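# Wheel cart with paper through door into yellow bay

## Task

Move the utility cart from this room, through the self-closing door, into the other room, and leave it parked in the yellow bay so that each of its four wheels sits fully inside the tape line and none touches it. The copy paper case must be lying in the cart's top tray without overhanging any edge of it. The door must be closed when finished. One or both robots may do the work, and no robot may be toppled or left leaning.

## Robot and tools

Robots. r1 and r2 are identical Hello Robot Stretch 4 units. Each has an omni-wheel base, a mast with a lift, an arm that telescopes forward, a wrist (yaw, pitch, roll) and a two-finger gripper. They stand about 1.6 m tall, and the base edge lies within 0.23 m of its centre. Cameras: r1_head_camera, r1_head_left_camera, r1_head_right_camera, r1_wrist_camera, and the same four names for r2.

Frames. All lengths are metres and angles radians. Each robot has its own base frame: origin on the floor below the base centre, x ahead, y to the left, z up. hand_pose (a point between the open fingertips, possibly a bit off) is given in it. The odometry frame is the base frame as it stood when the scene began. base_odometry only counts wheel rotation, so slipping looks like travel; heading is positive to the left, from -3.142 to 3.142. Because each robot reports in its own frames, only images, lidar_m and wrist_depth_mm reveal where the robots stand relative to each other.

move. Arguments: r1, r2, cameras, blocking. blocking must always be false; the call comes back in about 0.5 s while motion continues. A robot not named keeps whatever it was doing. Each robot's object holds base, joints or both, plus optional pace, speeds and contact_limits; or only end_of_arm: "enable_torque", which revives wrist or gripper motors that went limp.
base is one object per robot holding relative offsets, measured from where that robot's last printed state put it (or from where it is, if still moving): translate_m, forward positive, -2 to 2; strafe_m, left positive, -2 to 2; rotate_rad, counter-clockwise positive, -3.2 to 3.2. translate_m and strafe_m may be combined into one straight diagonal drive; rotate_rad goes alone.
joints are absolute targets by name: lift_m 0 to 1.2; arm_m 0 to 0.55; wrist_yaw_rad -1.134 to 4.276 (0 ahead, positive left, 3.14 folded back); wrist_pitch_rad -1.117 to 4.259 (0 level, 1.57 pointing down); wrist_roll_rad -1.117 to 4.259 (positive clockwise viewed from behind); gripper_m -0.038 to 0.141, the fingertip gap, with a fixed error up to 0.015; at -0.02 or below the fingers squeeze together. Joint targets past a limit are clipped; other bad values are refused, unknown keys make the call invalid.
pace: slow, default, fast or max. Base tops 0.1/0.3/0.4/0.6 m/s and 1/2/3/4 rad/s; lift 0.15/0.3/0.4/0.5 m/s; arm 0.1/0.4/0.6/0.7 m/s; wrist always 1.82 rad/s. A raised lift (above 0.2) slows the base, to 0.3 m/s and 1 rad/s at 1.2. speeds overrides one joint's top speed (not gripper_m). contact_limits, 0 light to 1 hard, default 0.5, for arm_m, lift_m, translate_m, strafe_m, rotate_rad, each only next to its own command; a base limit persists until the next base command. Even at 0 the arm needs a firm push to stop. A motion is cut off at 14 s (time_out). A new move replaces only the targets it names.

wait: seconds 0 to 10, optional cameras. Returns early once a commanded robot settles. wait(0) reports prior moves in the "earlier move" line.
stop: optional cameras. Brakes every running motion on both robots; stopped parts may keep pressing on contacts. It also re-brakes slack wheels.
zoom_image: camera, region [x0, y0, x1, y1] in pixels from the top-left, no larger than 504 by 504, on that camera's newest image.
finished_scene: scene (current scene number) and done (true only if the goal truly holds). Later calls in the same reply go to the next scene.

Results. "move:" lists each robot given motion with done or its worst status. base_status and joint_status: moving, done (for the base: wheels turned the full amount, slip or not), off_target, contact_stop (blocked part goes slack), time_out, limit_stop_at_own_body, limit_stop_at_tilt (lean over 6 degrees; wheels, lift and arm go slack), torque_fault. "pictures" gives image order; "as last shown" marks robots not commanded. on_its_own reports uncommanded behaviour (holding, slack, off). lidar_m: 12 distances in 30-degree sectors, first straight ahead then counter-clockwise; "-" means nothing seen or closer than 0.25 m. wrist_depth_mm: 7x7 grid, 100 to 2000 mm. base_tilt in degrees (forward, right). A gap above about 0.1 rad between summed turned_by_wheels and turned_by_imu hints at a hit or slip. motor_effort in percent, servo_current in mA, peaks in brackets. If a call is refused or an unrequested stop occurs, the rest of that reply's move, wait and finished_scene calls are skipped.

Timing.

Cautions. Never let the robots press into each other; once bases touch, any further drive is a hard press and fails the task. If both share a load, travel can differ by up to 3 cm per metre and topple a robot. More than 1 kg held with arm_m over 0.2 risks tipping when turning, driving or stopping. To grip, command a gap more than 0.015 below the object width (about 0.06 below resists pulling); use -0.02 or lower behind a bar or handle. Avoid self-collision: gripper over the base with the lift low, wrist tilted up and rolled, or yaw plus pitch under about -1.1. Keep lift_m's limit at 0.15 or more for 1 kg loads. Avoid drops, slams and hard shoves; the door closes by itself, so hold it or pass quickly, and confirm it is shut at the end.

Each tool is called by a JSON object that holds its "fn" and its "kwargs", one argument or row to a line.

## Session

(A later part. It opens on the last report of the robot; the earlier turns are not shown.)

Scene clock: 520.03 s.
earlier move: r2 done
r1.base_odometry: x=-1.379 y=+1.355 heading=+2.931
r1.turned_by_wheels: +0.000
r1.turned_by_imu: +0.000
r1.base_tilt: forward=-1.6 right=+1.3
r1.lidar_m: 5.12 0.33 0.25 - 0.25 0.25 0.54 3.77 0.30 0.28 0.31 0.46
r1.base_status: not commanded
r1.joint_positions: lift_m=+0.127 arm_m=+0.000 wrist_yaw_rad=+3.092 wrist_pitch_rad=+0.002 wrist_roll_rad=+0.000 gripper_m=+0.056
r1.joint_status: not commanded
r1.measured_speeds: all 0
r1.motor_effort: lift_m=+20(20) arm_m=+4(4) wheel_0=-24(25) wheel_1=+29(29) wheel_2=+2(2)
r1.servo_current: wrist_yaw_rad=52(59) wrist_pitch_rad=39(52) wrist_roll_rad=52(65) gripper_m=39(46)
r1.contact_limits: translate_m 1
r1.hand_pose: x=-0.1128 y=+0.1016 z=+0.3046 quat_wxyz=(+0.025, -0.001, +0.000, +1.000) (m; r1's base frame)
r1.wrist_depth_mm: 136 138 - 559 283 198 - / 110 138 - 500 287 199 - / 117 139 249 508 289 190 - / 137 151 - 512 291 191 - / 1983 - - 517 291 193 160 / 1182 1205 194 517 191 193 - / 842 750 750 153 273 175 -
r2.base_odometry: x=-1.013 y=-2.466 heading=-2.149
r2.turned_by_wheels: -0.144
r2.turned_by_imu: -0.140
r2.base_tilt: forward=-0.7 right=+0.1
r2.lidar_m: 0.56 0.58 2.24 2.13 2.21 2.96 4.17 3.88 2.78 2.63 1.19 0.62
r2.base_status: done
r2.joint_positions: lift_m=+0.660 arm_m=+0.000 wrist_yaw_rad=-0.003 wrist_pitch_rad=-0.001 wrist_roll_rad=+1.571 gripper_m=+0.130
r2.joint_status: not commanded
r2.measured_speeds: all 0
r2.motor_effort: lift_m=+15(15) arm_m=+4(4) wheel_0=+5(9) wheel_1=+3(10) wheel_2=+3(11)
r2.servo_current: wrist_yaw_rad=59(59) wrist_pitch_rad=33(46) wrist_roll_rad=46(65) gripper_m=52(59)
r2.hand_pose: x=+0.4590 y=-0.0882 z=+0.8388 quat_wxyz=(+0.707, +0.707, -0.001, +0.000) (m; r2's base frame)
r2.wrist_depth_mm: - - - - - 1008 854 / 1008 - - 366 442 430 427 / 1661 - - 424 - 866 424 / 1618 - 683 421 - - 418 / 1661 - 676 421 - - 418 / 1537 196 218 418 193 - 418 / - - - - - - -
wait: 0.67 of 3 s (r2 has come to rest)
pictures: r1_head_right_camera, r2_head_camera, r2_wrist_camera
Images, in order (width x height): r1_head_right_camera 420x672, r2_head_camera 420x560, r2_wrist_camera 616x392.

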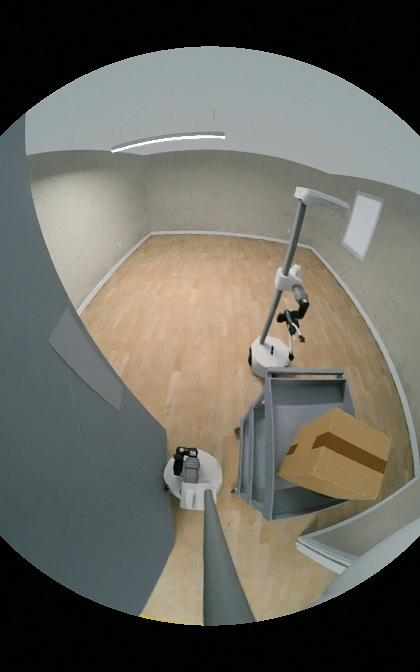

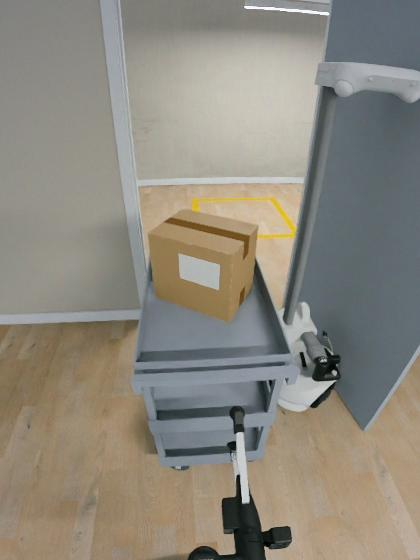

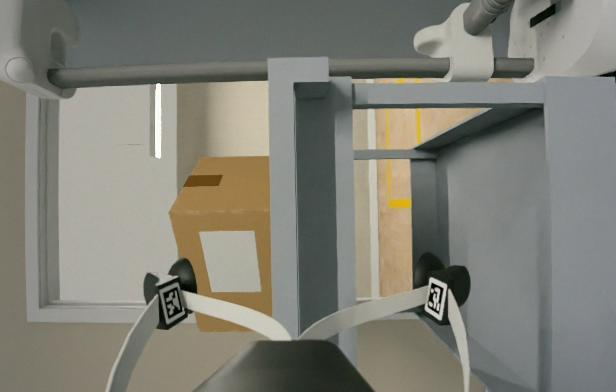

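{"fn": "move", "kwargs": {
  "blocking": false,
  "cameras": [],
  "r2": {"base":{"translate_m":0.23,"strafe_m":0.06},"pace":"slow"}
}}

{"fn": "wait", "kwargs": {
  "seconds": 4,
  "cameras": ["r2_wrist_camera"]
}}

{"fn": "move", "kwargs": {
  "blocking": false,
  "cameras": [],
  "r2": {"joints":{"gripper_m":0.01}}
}}

{"fn": "wait", "kwargs": {
  "seconds": 2,
  "cameras": ["r2_head_camera"]
}}

Scene clock: 528.53 s.
move: r2 moving
r1: as last shown
r1.lidar_m: 5.14 0.35 0.25 - 0.25 0.25 0.50 3.80 0.30 0.28 0.30 0.44
r1.motor_effort: lift_m=+20(20) arm_m=+4(4) wheel_0=-25(25) wheel_1=+28(29) wheel_2=+2(2)
r1.servo_current: wrist_yaw_rad=46(52) wrist_pitch_rad=39(46) wrist_roll_rad=39(52) gripper_m=46(46)
r1.contact_limits: translate_m 1
r1.wrist_depth_mm: 135 138 - 564 285 198 - / 110 139 - 500 287 199 - / 117 139 250 504 290 191 - / 136 151 - 517 290 192 - / 1983 - - 512 291 192 160 / 1205 1205 194 521 191 193 - / 842 750 759 153 273 174 -
r2.base_odometry: x=-1.017 y=-2.478 heading=-2.148
r2.turned_by_wheels: +0.000
r2.turned_by_imu: +0.001
r2.base_tilt: forward=-0.7 right=+0.1
r2.lidar_m: 0.57 0.59 2.21 2.14 2.18 2.93 4.15 3.89 2.77 2.62 1.16 0.59
r2.base_status: translate_m moving; strafe_m moving
r2.joint_positions: lift_m=+0.660 arm_m=+0.000 wrist_yaw_rad=-0.003 wrist_pitch_rad=-0.001 wrist_roll_rad=+1.571 gripper_m=+0.130
r2.joint_status: not commanded
r2.measured_speeds: translate_m=+0.048 strafe_m=+0.012 rotate_rad=-0.001 lift_m=+0.000 arm_m=+0.000 wrist_yaw_rad=+0.000 wrist_pitch_rad=+0.000 wrist_roll_rad=+0.000
r2.motor_effort: lift_m=+15(15) arm_m=+4(4) wheel_0=+6(9) wheel_1=+7(8) wheel_2=-10(10)
r2.servo_current: wrist_yaw_rad=59(59) wrist_pitch_rad=33(46) wrist_roll_rad=39(46) gripper_m=52(52)
r2.hand_pose: x=+0.4590 y=-0.0882 z=+0.8388 quat_wxyz=(+0.707, +0.707, -0.001, +0.000) (m; r2's base frame)
r2.wrist_depth_mm: - - - - - 917 854 / 991 - - 377 946 421 418 / 1618 - - 410 - 854 410 / - - 668 410 - - 410 / 1576 - 661 410 - - 410 / 1537 196 217 407 192 - 410 / - - - - - - -
pictures: none
No camera images: "cameras" was empty.

Scene clock: 531.67 s.
earlier move: r2 done
r1.base_odometry: x=-1.379 y=+1.355 heading=+2.931
r1.turned_by_wheels: +0.000
r1.turned_by_imu: +0.000
r1.base_tilt: forward=-1.6 right=+1.3
r1.lidar_m: 5.15 0.34 0.25 - 0.25 0.25 0.53 3.79 0.31 0.29 0.32 0.47
r1.base_status: not commanded
r1.joint_positions: lift_m=+0.127 arm_m=+0.000 wrist_yaw_rad=+3.092 wrist_pitch_rad=+0.002 wrist_roll_rad=+0.000 gripper_m=+0.056
r1.joint_status: not commanded
r1.measured_speeds: all 0
r1.motor_effort: lift_m=+20(20) arm_m=+4(4) wheel_0=-25(25) wheel_1=+29(29) wheel_2=+2(3)
r1.servo_current: wrist_yaw_rad=46(72) wrist_pitch_rad=39(52) wrist_roll_rad=65(72) gripper_m=39(46)
r1.contact_limits: translate_m 1
r1.hand_pose: x=-0.1128 y=+0.1016 z=+0.3046 quat_wxyz=(+0.025, -0.001, +0.000, +1.000) (m; r1's base frame)
r1.wrist_depth_mm: 136 138 - 569 283 198 - / 110 138 - 500 287 199 - / 117 139 248 508 289 191 - / 136 151 - 512 291 192 - / 1921 - - 517 293 192 160 / 1205 1205 194 521 191 193 - / 854 759 759 153 273 175 -
r2.base_odometry: x=-1.088 y=-2.691 heading=-2.148
r2.turned_by_wheels: +0.000
r2.turned_by_imu: +0.001
r2.base_tilt: forward=-0.7 right=+0.1
r2.lidar_m: 0.36 0.40 2.11 2.08 2.16 2.85 - 3.96 2.81 2.67 1.05 0.42
r2.base_status: done
r2.joint_positions: lift_m=+0.660 arm_m=+0.000 wrist_yaw_rad=-0.003 wrist_pitch_rad=-0.001 wrist_roll_rad=+1.571 gripper_m=+0.130
r2.joint_status: not commanded
r2.measured_speeds: all 0
r2.motor_effort: lift_m=+15(15) arm_m=+4(4) wheel_0=+6(9) wheel_1=+6(8) wheel_2=-7(13)
r2.servo_current: wrist_yaw_rad=46(59) wrist_pitch_rad=39(46) wrist_roll_rad=46(59) gripper_m=52(59)
r2.hand_pose: x=+0.4590 y=-0.0882 z=+0.8388 quat_wxyz=(+0.707, +0.707, -0.001, +0.000) (m; r2's base frame)
r2.wrist_depth_mm: 759 778 158 216 217 1618 759 / - - - 217 216 1661 - / - - 504 215 216 788 - / - 466 445 216 215 809 - / - - 477 216 215 798 - / - 196 156 163 213 - - / - - - - - - -
wait: 3.13 of 4 s (r2 has come to rest)
pictures: r2_wrist_camera
Images, in order (width x height): r2_wrist_camera 616x392.

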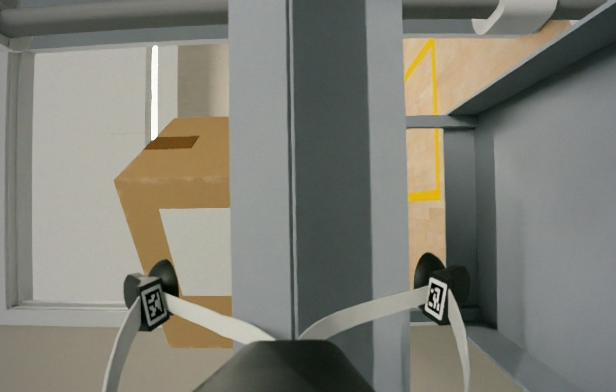

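Scene clock: 532.17 s.
move: r2 moving
r1: as last shown
r1.lidar_m: 5.15 0.33 0.25 - 0.25 0.25 0.52 3.80 0.29 0.28 0.32 0.48
r1.motor_effort: lift_m=+20(20) arm_m=+4(4) wheel_0=-24(25) wheel_1=+29(29) wheel_2=+2(2)
r1.servo_current: wrist_yaw_rad=52(52) wrist_pitch_rad=46(46) wrist_roll_rad=52(65) gripper_m=46(46)
r1.contact_limits: translate_m 1
r1.wrist_depth_mm: 136 138 - 559 283 198 - / 110 138 - 500 287 199 - / 117 139 249 508 289 190 - / 136 151 - 508 290 192 - / 1921 - - 512 291 191 160 / 1205 1229 194 521 191 191 - / 831 750 759 153 273 175 -
r2.base_odometry: x=-1.088 y=-2.691 heading=-2.148
r2.turned_by_wheels: +0.000
r2.turned_by_imu: +0.000
r2.base_tilt: forward=-0.7 right=+0.1
r2.lidar_m: 0.36 0.40 2.11 2.08 2.13 2.87 - 3.94 2.82 2.67 1.05 0.41
r2.base_status: not commanded
r2.joint_positions: lift_m=+0.660 arm_m=+0.000 wrist_yaw_rad=-0.003 wrist_pitch_rad=-0.001 wrist_roll_rad=+1.571 gripper_m=+0.117
r2.joint_status: gripper_m moving
r2.measured_speeds: all 0
r2.motor_effort: lift_m=+15(15) arm_m=+4(4) wheel_0=+6(6) wheel_1=+6(6) wheel_2=-6(7)
r2.servo_current: wrist_yaw_rad=52(59) wrist_pitch_rad=39(46) wrist_roll_rad=65(65) gripper_m=117(117)
r2.hand_pose: x=+0.4590 y=-0.0882 z=+0.8388 quat_wxyz=(+0.707, +0.707, -0.001, +0.000) (m; r2's base frame)
r2.wrist_depth_mm: 759 778 158 218 217 1499 759 / - - - 217 217 1756 - / - - 480 216 215 759 - / - 462 449 216 216 768 - / - - 477 216 215 768 - / - 196 156 215 213 - - / - - - - - - -
pictures: none
No camera images: "cameras" was empty.

Scene clock: 533.73 s.
earlier move: r2 done
r1.base_odometry: x=-1.379 y=+1.355 heading=+2.931
r1.turned_by_wheels: +0.000
r1.turned_by_imu: +0.000
r1.base_tilt: forward=-1.6 right=+1.3
r1.lidar_m: 5.12 0.33 0.25 - 0.25 0.25 0.53 3.80 0.31 0.29 0.32 0.48
r1.base_status: not commanded
r1.joint_positions: lift_m=+0.127 arm_m=+0.000 wrist_yaw_rad=+3.092 wrist_pitch_rad=+0.002 wrist_roll_rad=+0.000 gripper_m=+0.056
r1.joint_status: not commanded
r1.measured_speeds: all 0
r1.motor_effort: lift_m=+20(20) arm_m=+4(4) wheel_0=-25(25) wheel_1=+29(29) wheel_2=+2(2)
r1.servo_current: wrist_yaw_rad=39(72) wrist_pitch_rad=39(52) wrist_roll_rad=46(65) gripper_m=46(46)
r1.contact_limits: translate_m 1
r1.hand_pose: x=-0.1128 y=+0.1016 z=+0.3046 quat_wxyz=(+0.025, -0.001, +0.000, +1.000) (m; r1's base frame)
r1.wrist_depth_mm: 136 138 - 564 285 198 - / 110 138 - 504 287 199 - / 117 139 248 508 287 191 - / 136 151 - 504 290 192 - / 1983 - - 512 291 192 160 / 1182 1160 194 517 191 192 - / 854 759 768 154 273 175 -
r2.base_odometry: x=-1.088 y=-2.691 heading=-2.148
r2.turned_by_wheels: +0.000
r2.turned_by_imu: +0.000
r2.base_tilt: forward=-0.7 right=+0.0
r2.lidar_m: 0.38 0.39 2.12 2.07 2.14 2.86 - 3.94 2.83 2.67 1.03 0.43
r2.base_status: not commanded
r2.joint_positions: lift_m=+0.660 arm_m=+0.000 wrist_yaw_rad=-0.002 wrist_pitch_rad=+0.005 wrist_roll_rad=+1.571 gripper_m=+0.012
r2.joint_status: all done
r2.measured_speeds: all 0
r2.motor_effort: lift_m=+15(15) arm_m=+4(4) wheel_0=+3(6) wheel_1=+4(6) wheel_2=-3(7)
r2.servo_current: wrist_yaw_rad=59(65) wrist_pitch_rad=39(52) wrist_roll_rad=52(65) gripper_m=189(397)
r2.hand_pose: x=+0.4591 y=-0.0881 z=+0.8371 quat_wxyz=(+0.707, +0.707, +0.001, -0.003) (m; r2's base frame)
r2.wrist_depth_mm: 768 - 151 211 741 1464 - / - - 151 211 212 1618 - / - 609 151 211 211 - - / - 442 151 211 212 - - / - 496 151 211 211 - - / - 179 151 211 195 166 - / - - 151 - - - -
wait: 1.57 of 2 s (r2 has come to rest)
pictures: r2_head_camera
Images, in order (width x height): r2_head_camera 420x560.

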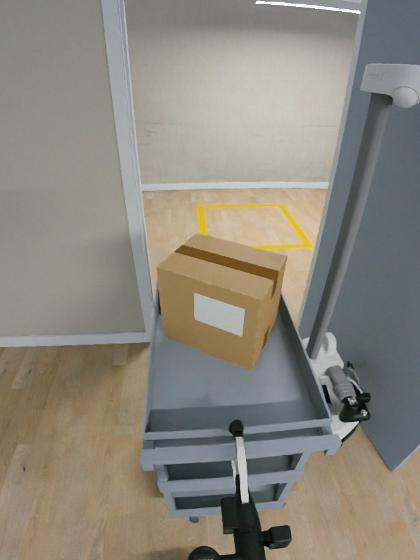

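{"fn": "move", "kwargs": {
  "blocking": false,
  "r2": {"base":{"translate_m":0.25},"pace":"slow","contact_limits":{"translate_m":0.3}},
  "cameras": []
}}

{"fn": "wait", "kwargs": {
  "seconds": 6,
  "cameras": ["r2_head_camera","r1_head_right_camera","r2_wrist_camera","r2_head_right_camera"]
}}

Scene clock: 553.10 s.
move: r2 moving
r1: as last shown
r1.lidar_m: 5.14 0.33 0.25 - 0.25 0.25 0.52 3.80 0.29 0.31 0.34 0.48
r1.servo_current: wrist_yaw_rad=59(65) wrist_pitch_rad=39(52) wrist_roll_rad=52(59) gripper_m=46(46)
r1.contact_limits: translate_m 1
r1.wrist_depth_mm: 136 138 - 564 286 198 - / 110 138 - 500 287 199 - / 117 139 248 504 289 191 - / 136 151 - 508 290 191 - / 1983 - - 512 291 193 160 / 1229 1229 194 517 191 193 - / 842 759 759 153 273 175 -
r2.base_odometry: x=-1.095 y=-2.702 heading=-2.148
r2.turned_by_wheels: +0.000
r2.turned_by_imu: +0.001
r2.base_tilt: forward=-0.7 right=+0.1
r2.lidar_m: 0.37 0.38 2.10 2.07 2.14 2.87 - 3.96 2.85 2.67 1.01 0.41
r2.base_status: translate_m moving
r2.joint_positions: lift_m=+0.660 arm_m=+0.000 wrist_yaw_rad=-0.002 wrist_pitch_rad=+0.005 wrist_roll_rad=+1.571 gripper_m=+0.011
r2.joint_status: not commanded
r2.measured_speeds: translate_m=+0.049 strafe_m=+0.000 rotate_rad=-0.001 lift_m=+0.000 arm_m=+0.000 wrist_yaw_rad=+0.000 wrist_pitch_rad=+0.000 wrist_roll_rad=+0.000
r2.motor_effort: lift_m=+15(15) arm_m=+4(4) wheel_0=+10(10) wheel_1=+7(8) wheel_2=-13(14)
r2.servo_current: wrist_yaw_rad=39(52) wrist_pitch_rad=52(52) wrist_roll_rad=39(46) gripper_m=163(195)
r2.contact_limits: translate_m 0.3
r2.hand_pose: x=+0.4591 y=-0.0881 z=+0.8371 quat_wxyz=(+0.707, +0.707, +0.001, -0.003) (m; r2's base frame)
r2.wrist_depth_mm: 759 768 151 213 723 1397 - / - - 151 212 - 1661 - / - - 150 211 809 - - / - 445 150 211 211 - - / - 488 150 210 211 - - / - 179 149 209 191 165 - / - 154 149 - - - -
pictures: none
No camera images: "cameras" was empty.

Scene clock: 556.37 s.
earlier move: r2 done
r1.base_odometry: x=-1.379 y=+1.355 heading=+2.931
r1.turned_by_wheels: +0.000
r1.turned_by_imu: +0.000
r1.base_tilt: forward=-1.6 right=+1.3
r1.lidar_m: 5.14 0.34 0.25 - 0.25 0.25 0.53 0.55 0.36 0.32 0.34 0.70
r1.base_status: not commanded
r1.joint_positions: lift_m=+0.127 arm_m=+0.000 wrist_yaw_rad=+3.092 wrist_pitch_rad=+0.002 wrist_roll_rad=+0.000 gripper_m=+0.056
r1.joint_status: not commanded
r1.measured_speeds: all 0
r1.motor_effort: lift_m=+20(20) arm_m=+4(4) wheel_0=-25(25) wheel_1=+29(29) wheel_2=+2(3)
r1.servo_current: wrist_yaw_rad=46(72) wrist_pitch_rad=46(52) wrist_roll_rad=46(65) gripper_m=39(52)
r1.contact_limits: translate_m 1
r1.hand_pose: x=-0.1128 y=+0.1016 z=+0.3046 quat_wxyz=(+0.025, -0.001, +0.000, +1.000) (m; r1's base frame)
r1.wrist_depth_mm: 136 138 - 564 283 198 - / 111 138 - 500 287 200 - / 117 139 250 504 289 191 - / 136 151 - 508 291 191 - / 1983 - - 521 293 192 160 / 1182 1205 193 517 191 193 - / 842 750 750 154 272 175 -
r2.base_odometry: x=-1.225 y=-2.901 heading=-2.148
r2.turned_by_wheels: +0.000
r2.turned_by_imu: +0.002
r2.base_tilt: forward=-0.7 right=+0.1
r2.lidar_m: 0.35 0.36 1.79 2.08 2.16 2.87 - 3.94 2.79 2.65 0.73 0.42
r2.base_status: done
r2.joint_positions: lift_m=+0.660 arm_m=+0.000 wrist_yaw_rad=+0.002 wrist_pitch_rad=+0.005 wrist_roll_rad=+1.571 gripper_m=+0.011
r2.joint_status: not commanded
r2.measured_speeds: all 0
r2.motor_effort: lift_m=+15(15) arm_m=+4(4) wheel_0=+7(14) wheel_1=+4(9) wheel_2=-5(14)
r2.servo_current: wrist_yaw_rad=39(59) wrist_pitch_rad=46(52) wrist_roll_rad=52(65) gripper_m=163(195)
r2.contact_limits: translate_m 0.3
r2.hand_pose: x=+0.4595 y=-0.0867 z=+0.8371 quat_wxyz=(+0.707, +0.707, +0.002, -0.001) (m; r2's base frame)
r2.wrist_depth_mm: - - 175 240 272 1576 1118 / - - - 232 - 1576 492 / - - 166 225 - 768 - / - 521 163 220 820 - - / - 462 445 215 216 - - / - 477 154 210 194 161 - / - 521 521 - - - -
wait: 3.27 of 6 s (r2 has come to rest)
pictures: r1_head_right_camera, r2_head_camera, r2_head_right_camera, r2_wrist_camera
Images, in order (width x height): r1_head_right_camera 420x672, r2_head_camera 420x560, r2_head_right_camera 420x672, r2_wrist_camera 616x392.

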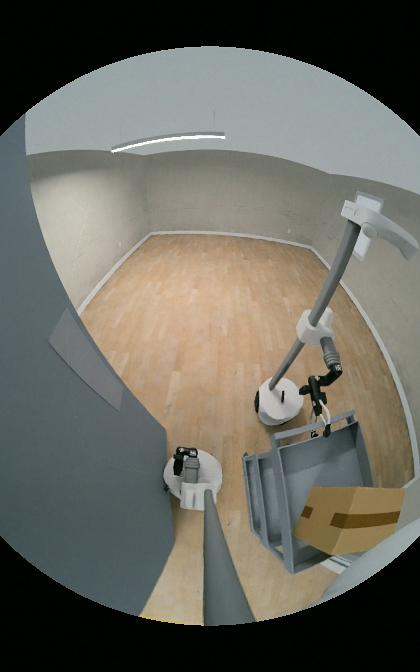

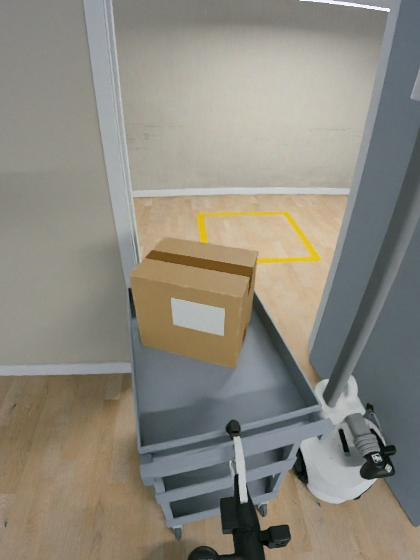

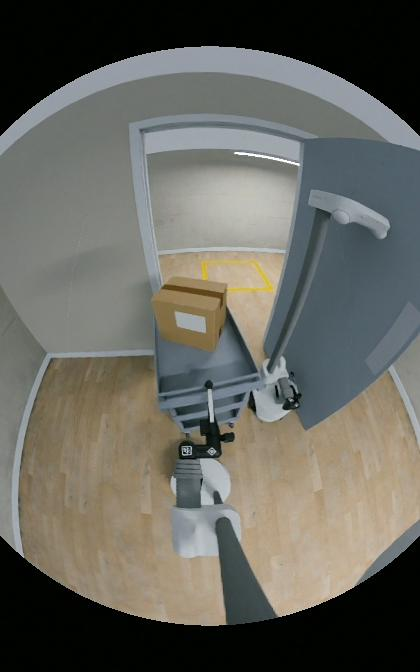

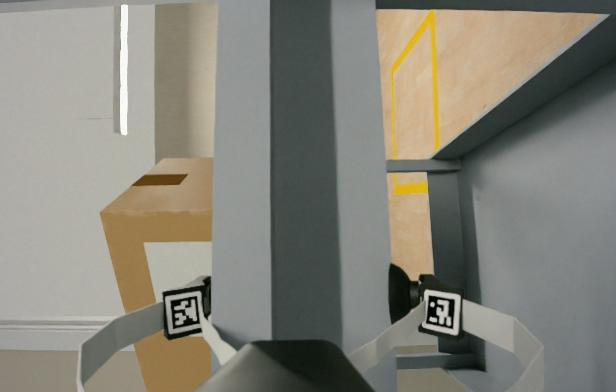

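{"fn": "move", "kwargs": {
  "blocking": false,
  "r2": {"base":{"strafe_m":0.13},"pace":"slow","contact_limits":{"strafe_m":0.3}},
  "cameras": []
}}

{"fn": "wait", "kwargs": {
  "seconds": 4,
  "cameras": ["r2_head_camera","r1_head_right_camera"]
}}

Scene clock: 567.27 s.
move: r2 moving
r1: as last shown
r1.lidar_m: 5.14 0.32 0.25 - 0.25 0.25 0.50 0.56 0.36 0.32 0.34 0.73
r1.motor_effort: lift_m=+20(20) arm_m=+4(4) wheel_0=-25(25) wheel_1=+28(29) wheel_2=+2(2)
r1.servo_current: wrist_yaw_rad=59(65) wrist_pitch_rad=39(52) wrist_roll_rad=39(59) gripper_m=39(46)
r1.contact_limits: translate_m 1
r1.wrist_depth_mm: 136 138 - 564 285 198 - / 110 139 - 504 289 199 - / 117 139 249 508 290 191 - / 136 151 - 512 291 193 - / 1983 - - 512 293 193 160 / 1205 1205 194 521 191 192 - / 854 750 741 153 272 175 -
r2.base_odometry: x=-1.213 y=-2.909 heading=-2.148
r2.turned_by_wheels: +0.000
r2.turned_by_imu: +0.000
r2.base_tilt: forward=-0.7 right=+0.1
r2.lidar_m: 0.36 0.35 1.77 2.08 2.14 2.85 - 3.99 2.82 2.67 0.71 0.42
r2.base_status: strafe_m moving
r2.joint_positions: lift_m=+0.660 arm_m=+0.000 wrist_yaw_rad=+0.000 wrist_pitch_rad=+0.005 wrist_roll_rad=+1.571 gripper_m=+0.011
r2.joint_status: not commanded
r2.measured_speeds: translate_m=+0.001 strafe_m=+0.055 rotate_rad=-0.007 lift_m=+0.000 arm_m=+0.000 wrist_yaw_rad=-0.035 wrist_pitch_rad=+0.000 wrist_roll_rad=+0.000
r2.motor_effort: lift_m=+15(15) arm_m=+4(4) wheel_0=-9(9) wheel_1=+8(9) wheel_2=+0(4)
r2.servo_current: wrist_yaw_rad=33(65) wrist_pitch_rad=46(46) wrist_roll_rad=59(59) gripper_m=156(163)
r2.contact_limits: strafe_m 0.3
r2.hand_pose: x=+0.4593 y=-0.0875 z=+0.8371 quat_wxyz=(+0.707, +0.707, +0.002, -0.002) (m; r2's base frame)
r2.wrist_depth_mm: - - - 244 - 1618 1118 / - - 175 237 - 1618 484 / - - 169 229 809 723 - / - 539 165 224 842 - - / - 462 160 217 219 - - / - 477 155 211 200 161 - / - 517 512 - - - -
pictures: none
No camera images: "cameras" was empty.

Scene clock: 569.20 s.
earlier move: r2 done
r1.base_odometry: x=-1.379 y=+1.355 heading=+2.931
r1.turned_by_wheels: +0.000
r1.turned_by_imu: +0.000
r1.base_tilt: forward=-1.6 right=+1.3
r1.lidar_m: 5.15 0.34 0.25 - 0.25 0.25 0.55 0.59 0.44 0.40 0.47 0.87
r1.base_status: not commanded
r1.joint_positions: lift_m=+0.127 arm_m=+0.000 wrist_yaw_rad=+3.092 wrist_pitch_rad=+0.002 wrist_roll_rad=+0.000 gripper_m=+0.056
r1.joint_status: not commanded
r1.measured_speeds: all 0
r1.motor_effort: lift_m=+20(20) arm_m=+4(4) wheel_0=-25(25) wheel_1=+29(29) wheel_2=+2(2)
r1.servo_current: wrist_yaw_rad=59(65) wrist_pitch_rad=39(52) wrist_roll_rad=46(65) gripper_m=33(46)
r1.contact_limits: translate_m 1
r1.hand_pose: x=-0.1128 y=+0.1016 z=+0.3046 quat_wxyz=(+0.025, -0.001, +0.000, +1.000) (m; r1's base frame)
r1.wrist_depth_mm: 136 138 - 559 283 198 - / 110 138 - 496 289 199 - / 117 139 248 504 289 191 - / 136 151 - 508 289 192 - / 1983 - - 517 291 192 160 / 1182 1182 193 517 191 193 - / 842 750 750 153 272 175 -
r2.base_odometry: x=-1.116 y=-2.972 heading=-2.147
r2.turned_by_wheels: +0.001
r2.turned_by_imu: +0.001
r2.base_tilt: forward=-0.7 right=+0.0
r2.lidar_m: 0.38 0.43 1.78 1.94 2.03 2.72 - 4.13 2.93 2.80 0.79 0.43
r2.base_status: done
r2.joint_positions: lift_m=+0.660 arm_m=+0.000 wrist_yaw_rad=+0.000 wrist_pitch_rad=-0.005 wrist_roll_rad=+1.571 gripper_m=+0.011
r2.joint_status: not commanded
r2.measured_speeds: all 0
r2.motor_effort: lift_m=+14(15) arm_m=-5(5) wheel_0=-5(14) wheel_1=+4(9) wheel_2=+5(7)
r2.servo_current: wrist_yaw_rad=39(65) wrist_pitch_rad=46(52) wrist_roll_rad=39(65) gripper_m=72(169)
r2.contact_limits: strafe_m 0.3
r2.hand_pose: x=+0.4594 y=-0.0874 z=+0.8399 quat_wxyz=(+0.707, +0.707, -0.002, +0.002) (m; r2's base frame)
r2.wrist_depth_mm: - - - 243 243 1756 1205 / - - - 243 242 1983 - / - - 585 242 242 798 - / - - 477 241 241 820 - / - - 521 202 239 831 - / - - 188 181 182 - - / - - - - 236 - -
wait: 1.93 of 4 s (r2 has come to rest)
pictures: r1_head_right_camera, r2_head_camera
Images, in order (width x height): r1_head_right_camera 420x672, r2_head_camera 420x560.

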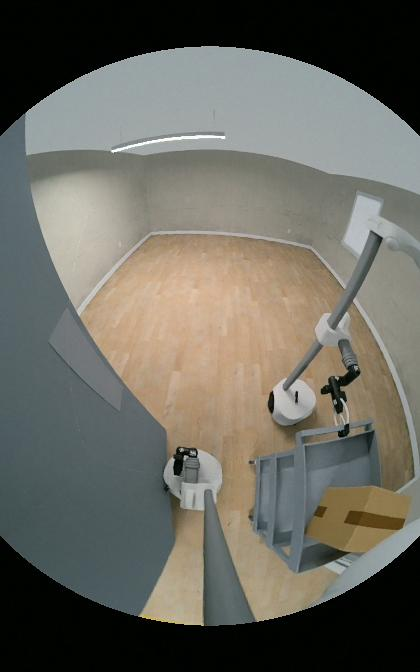

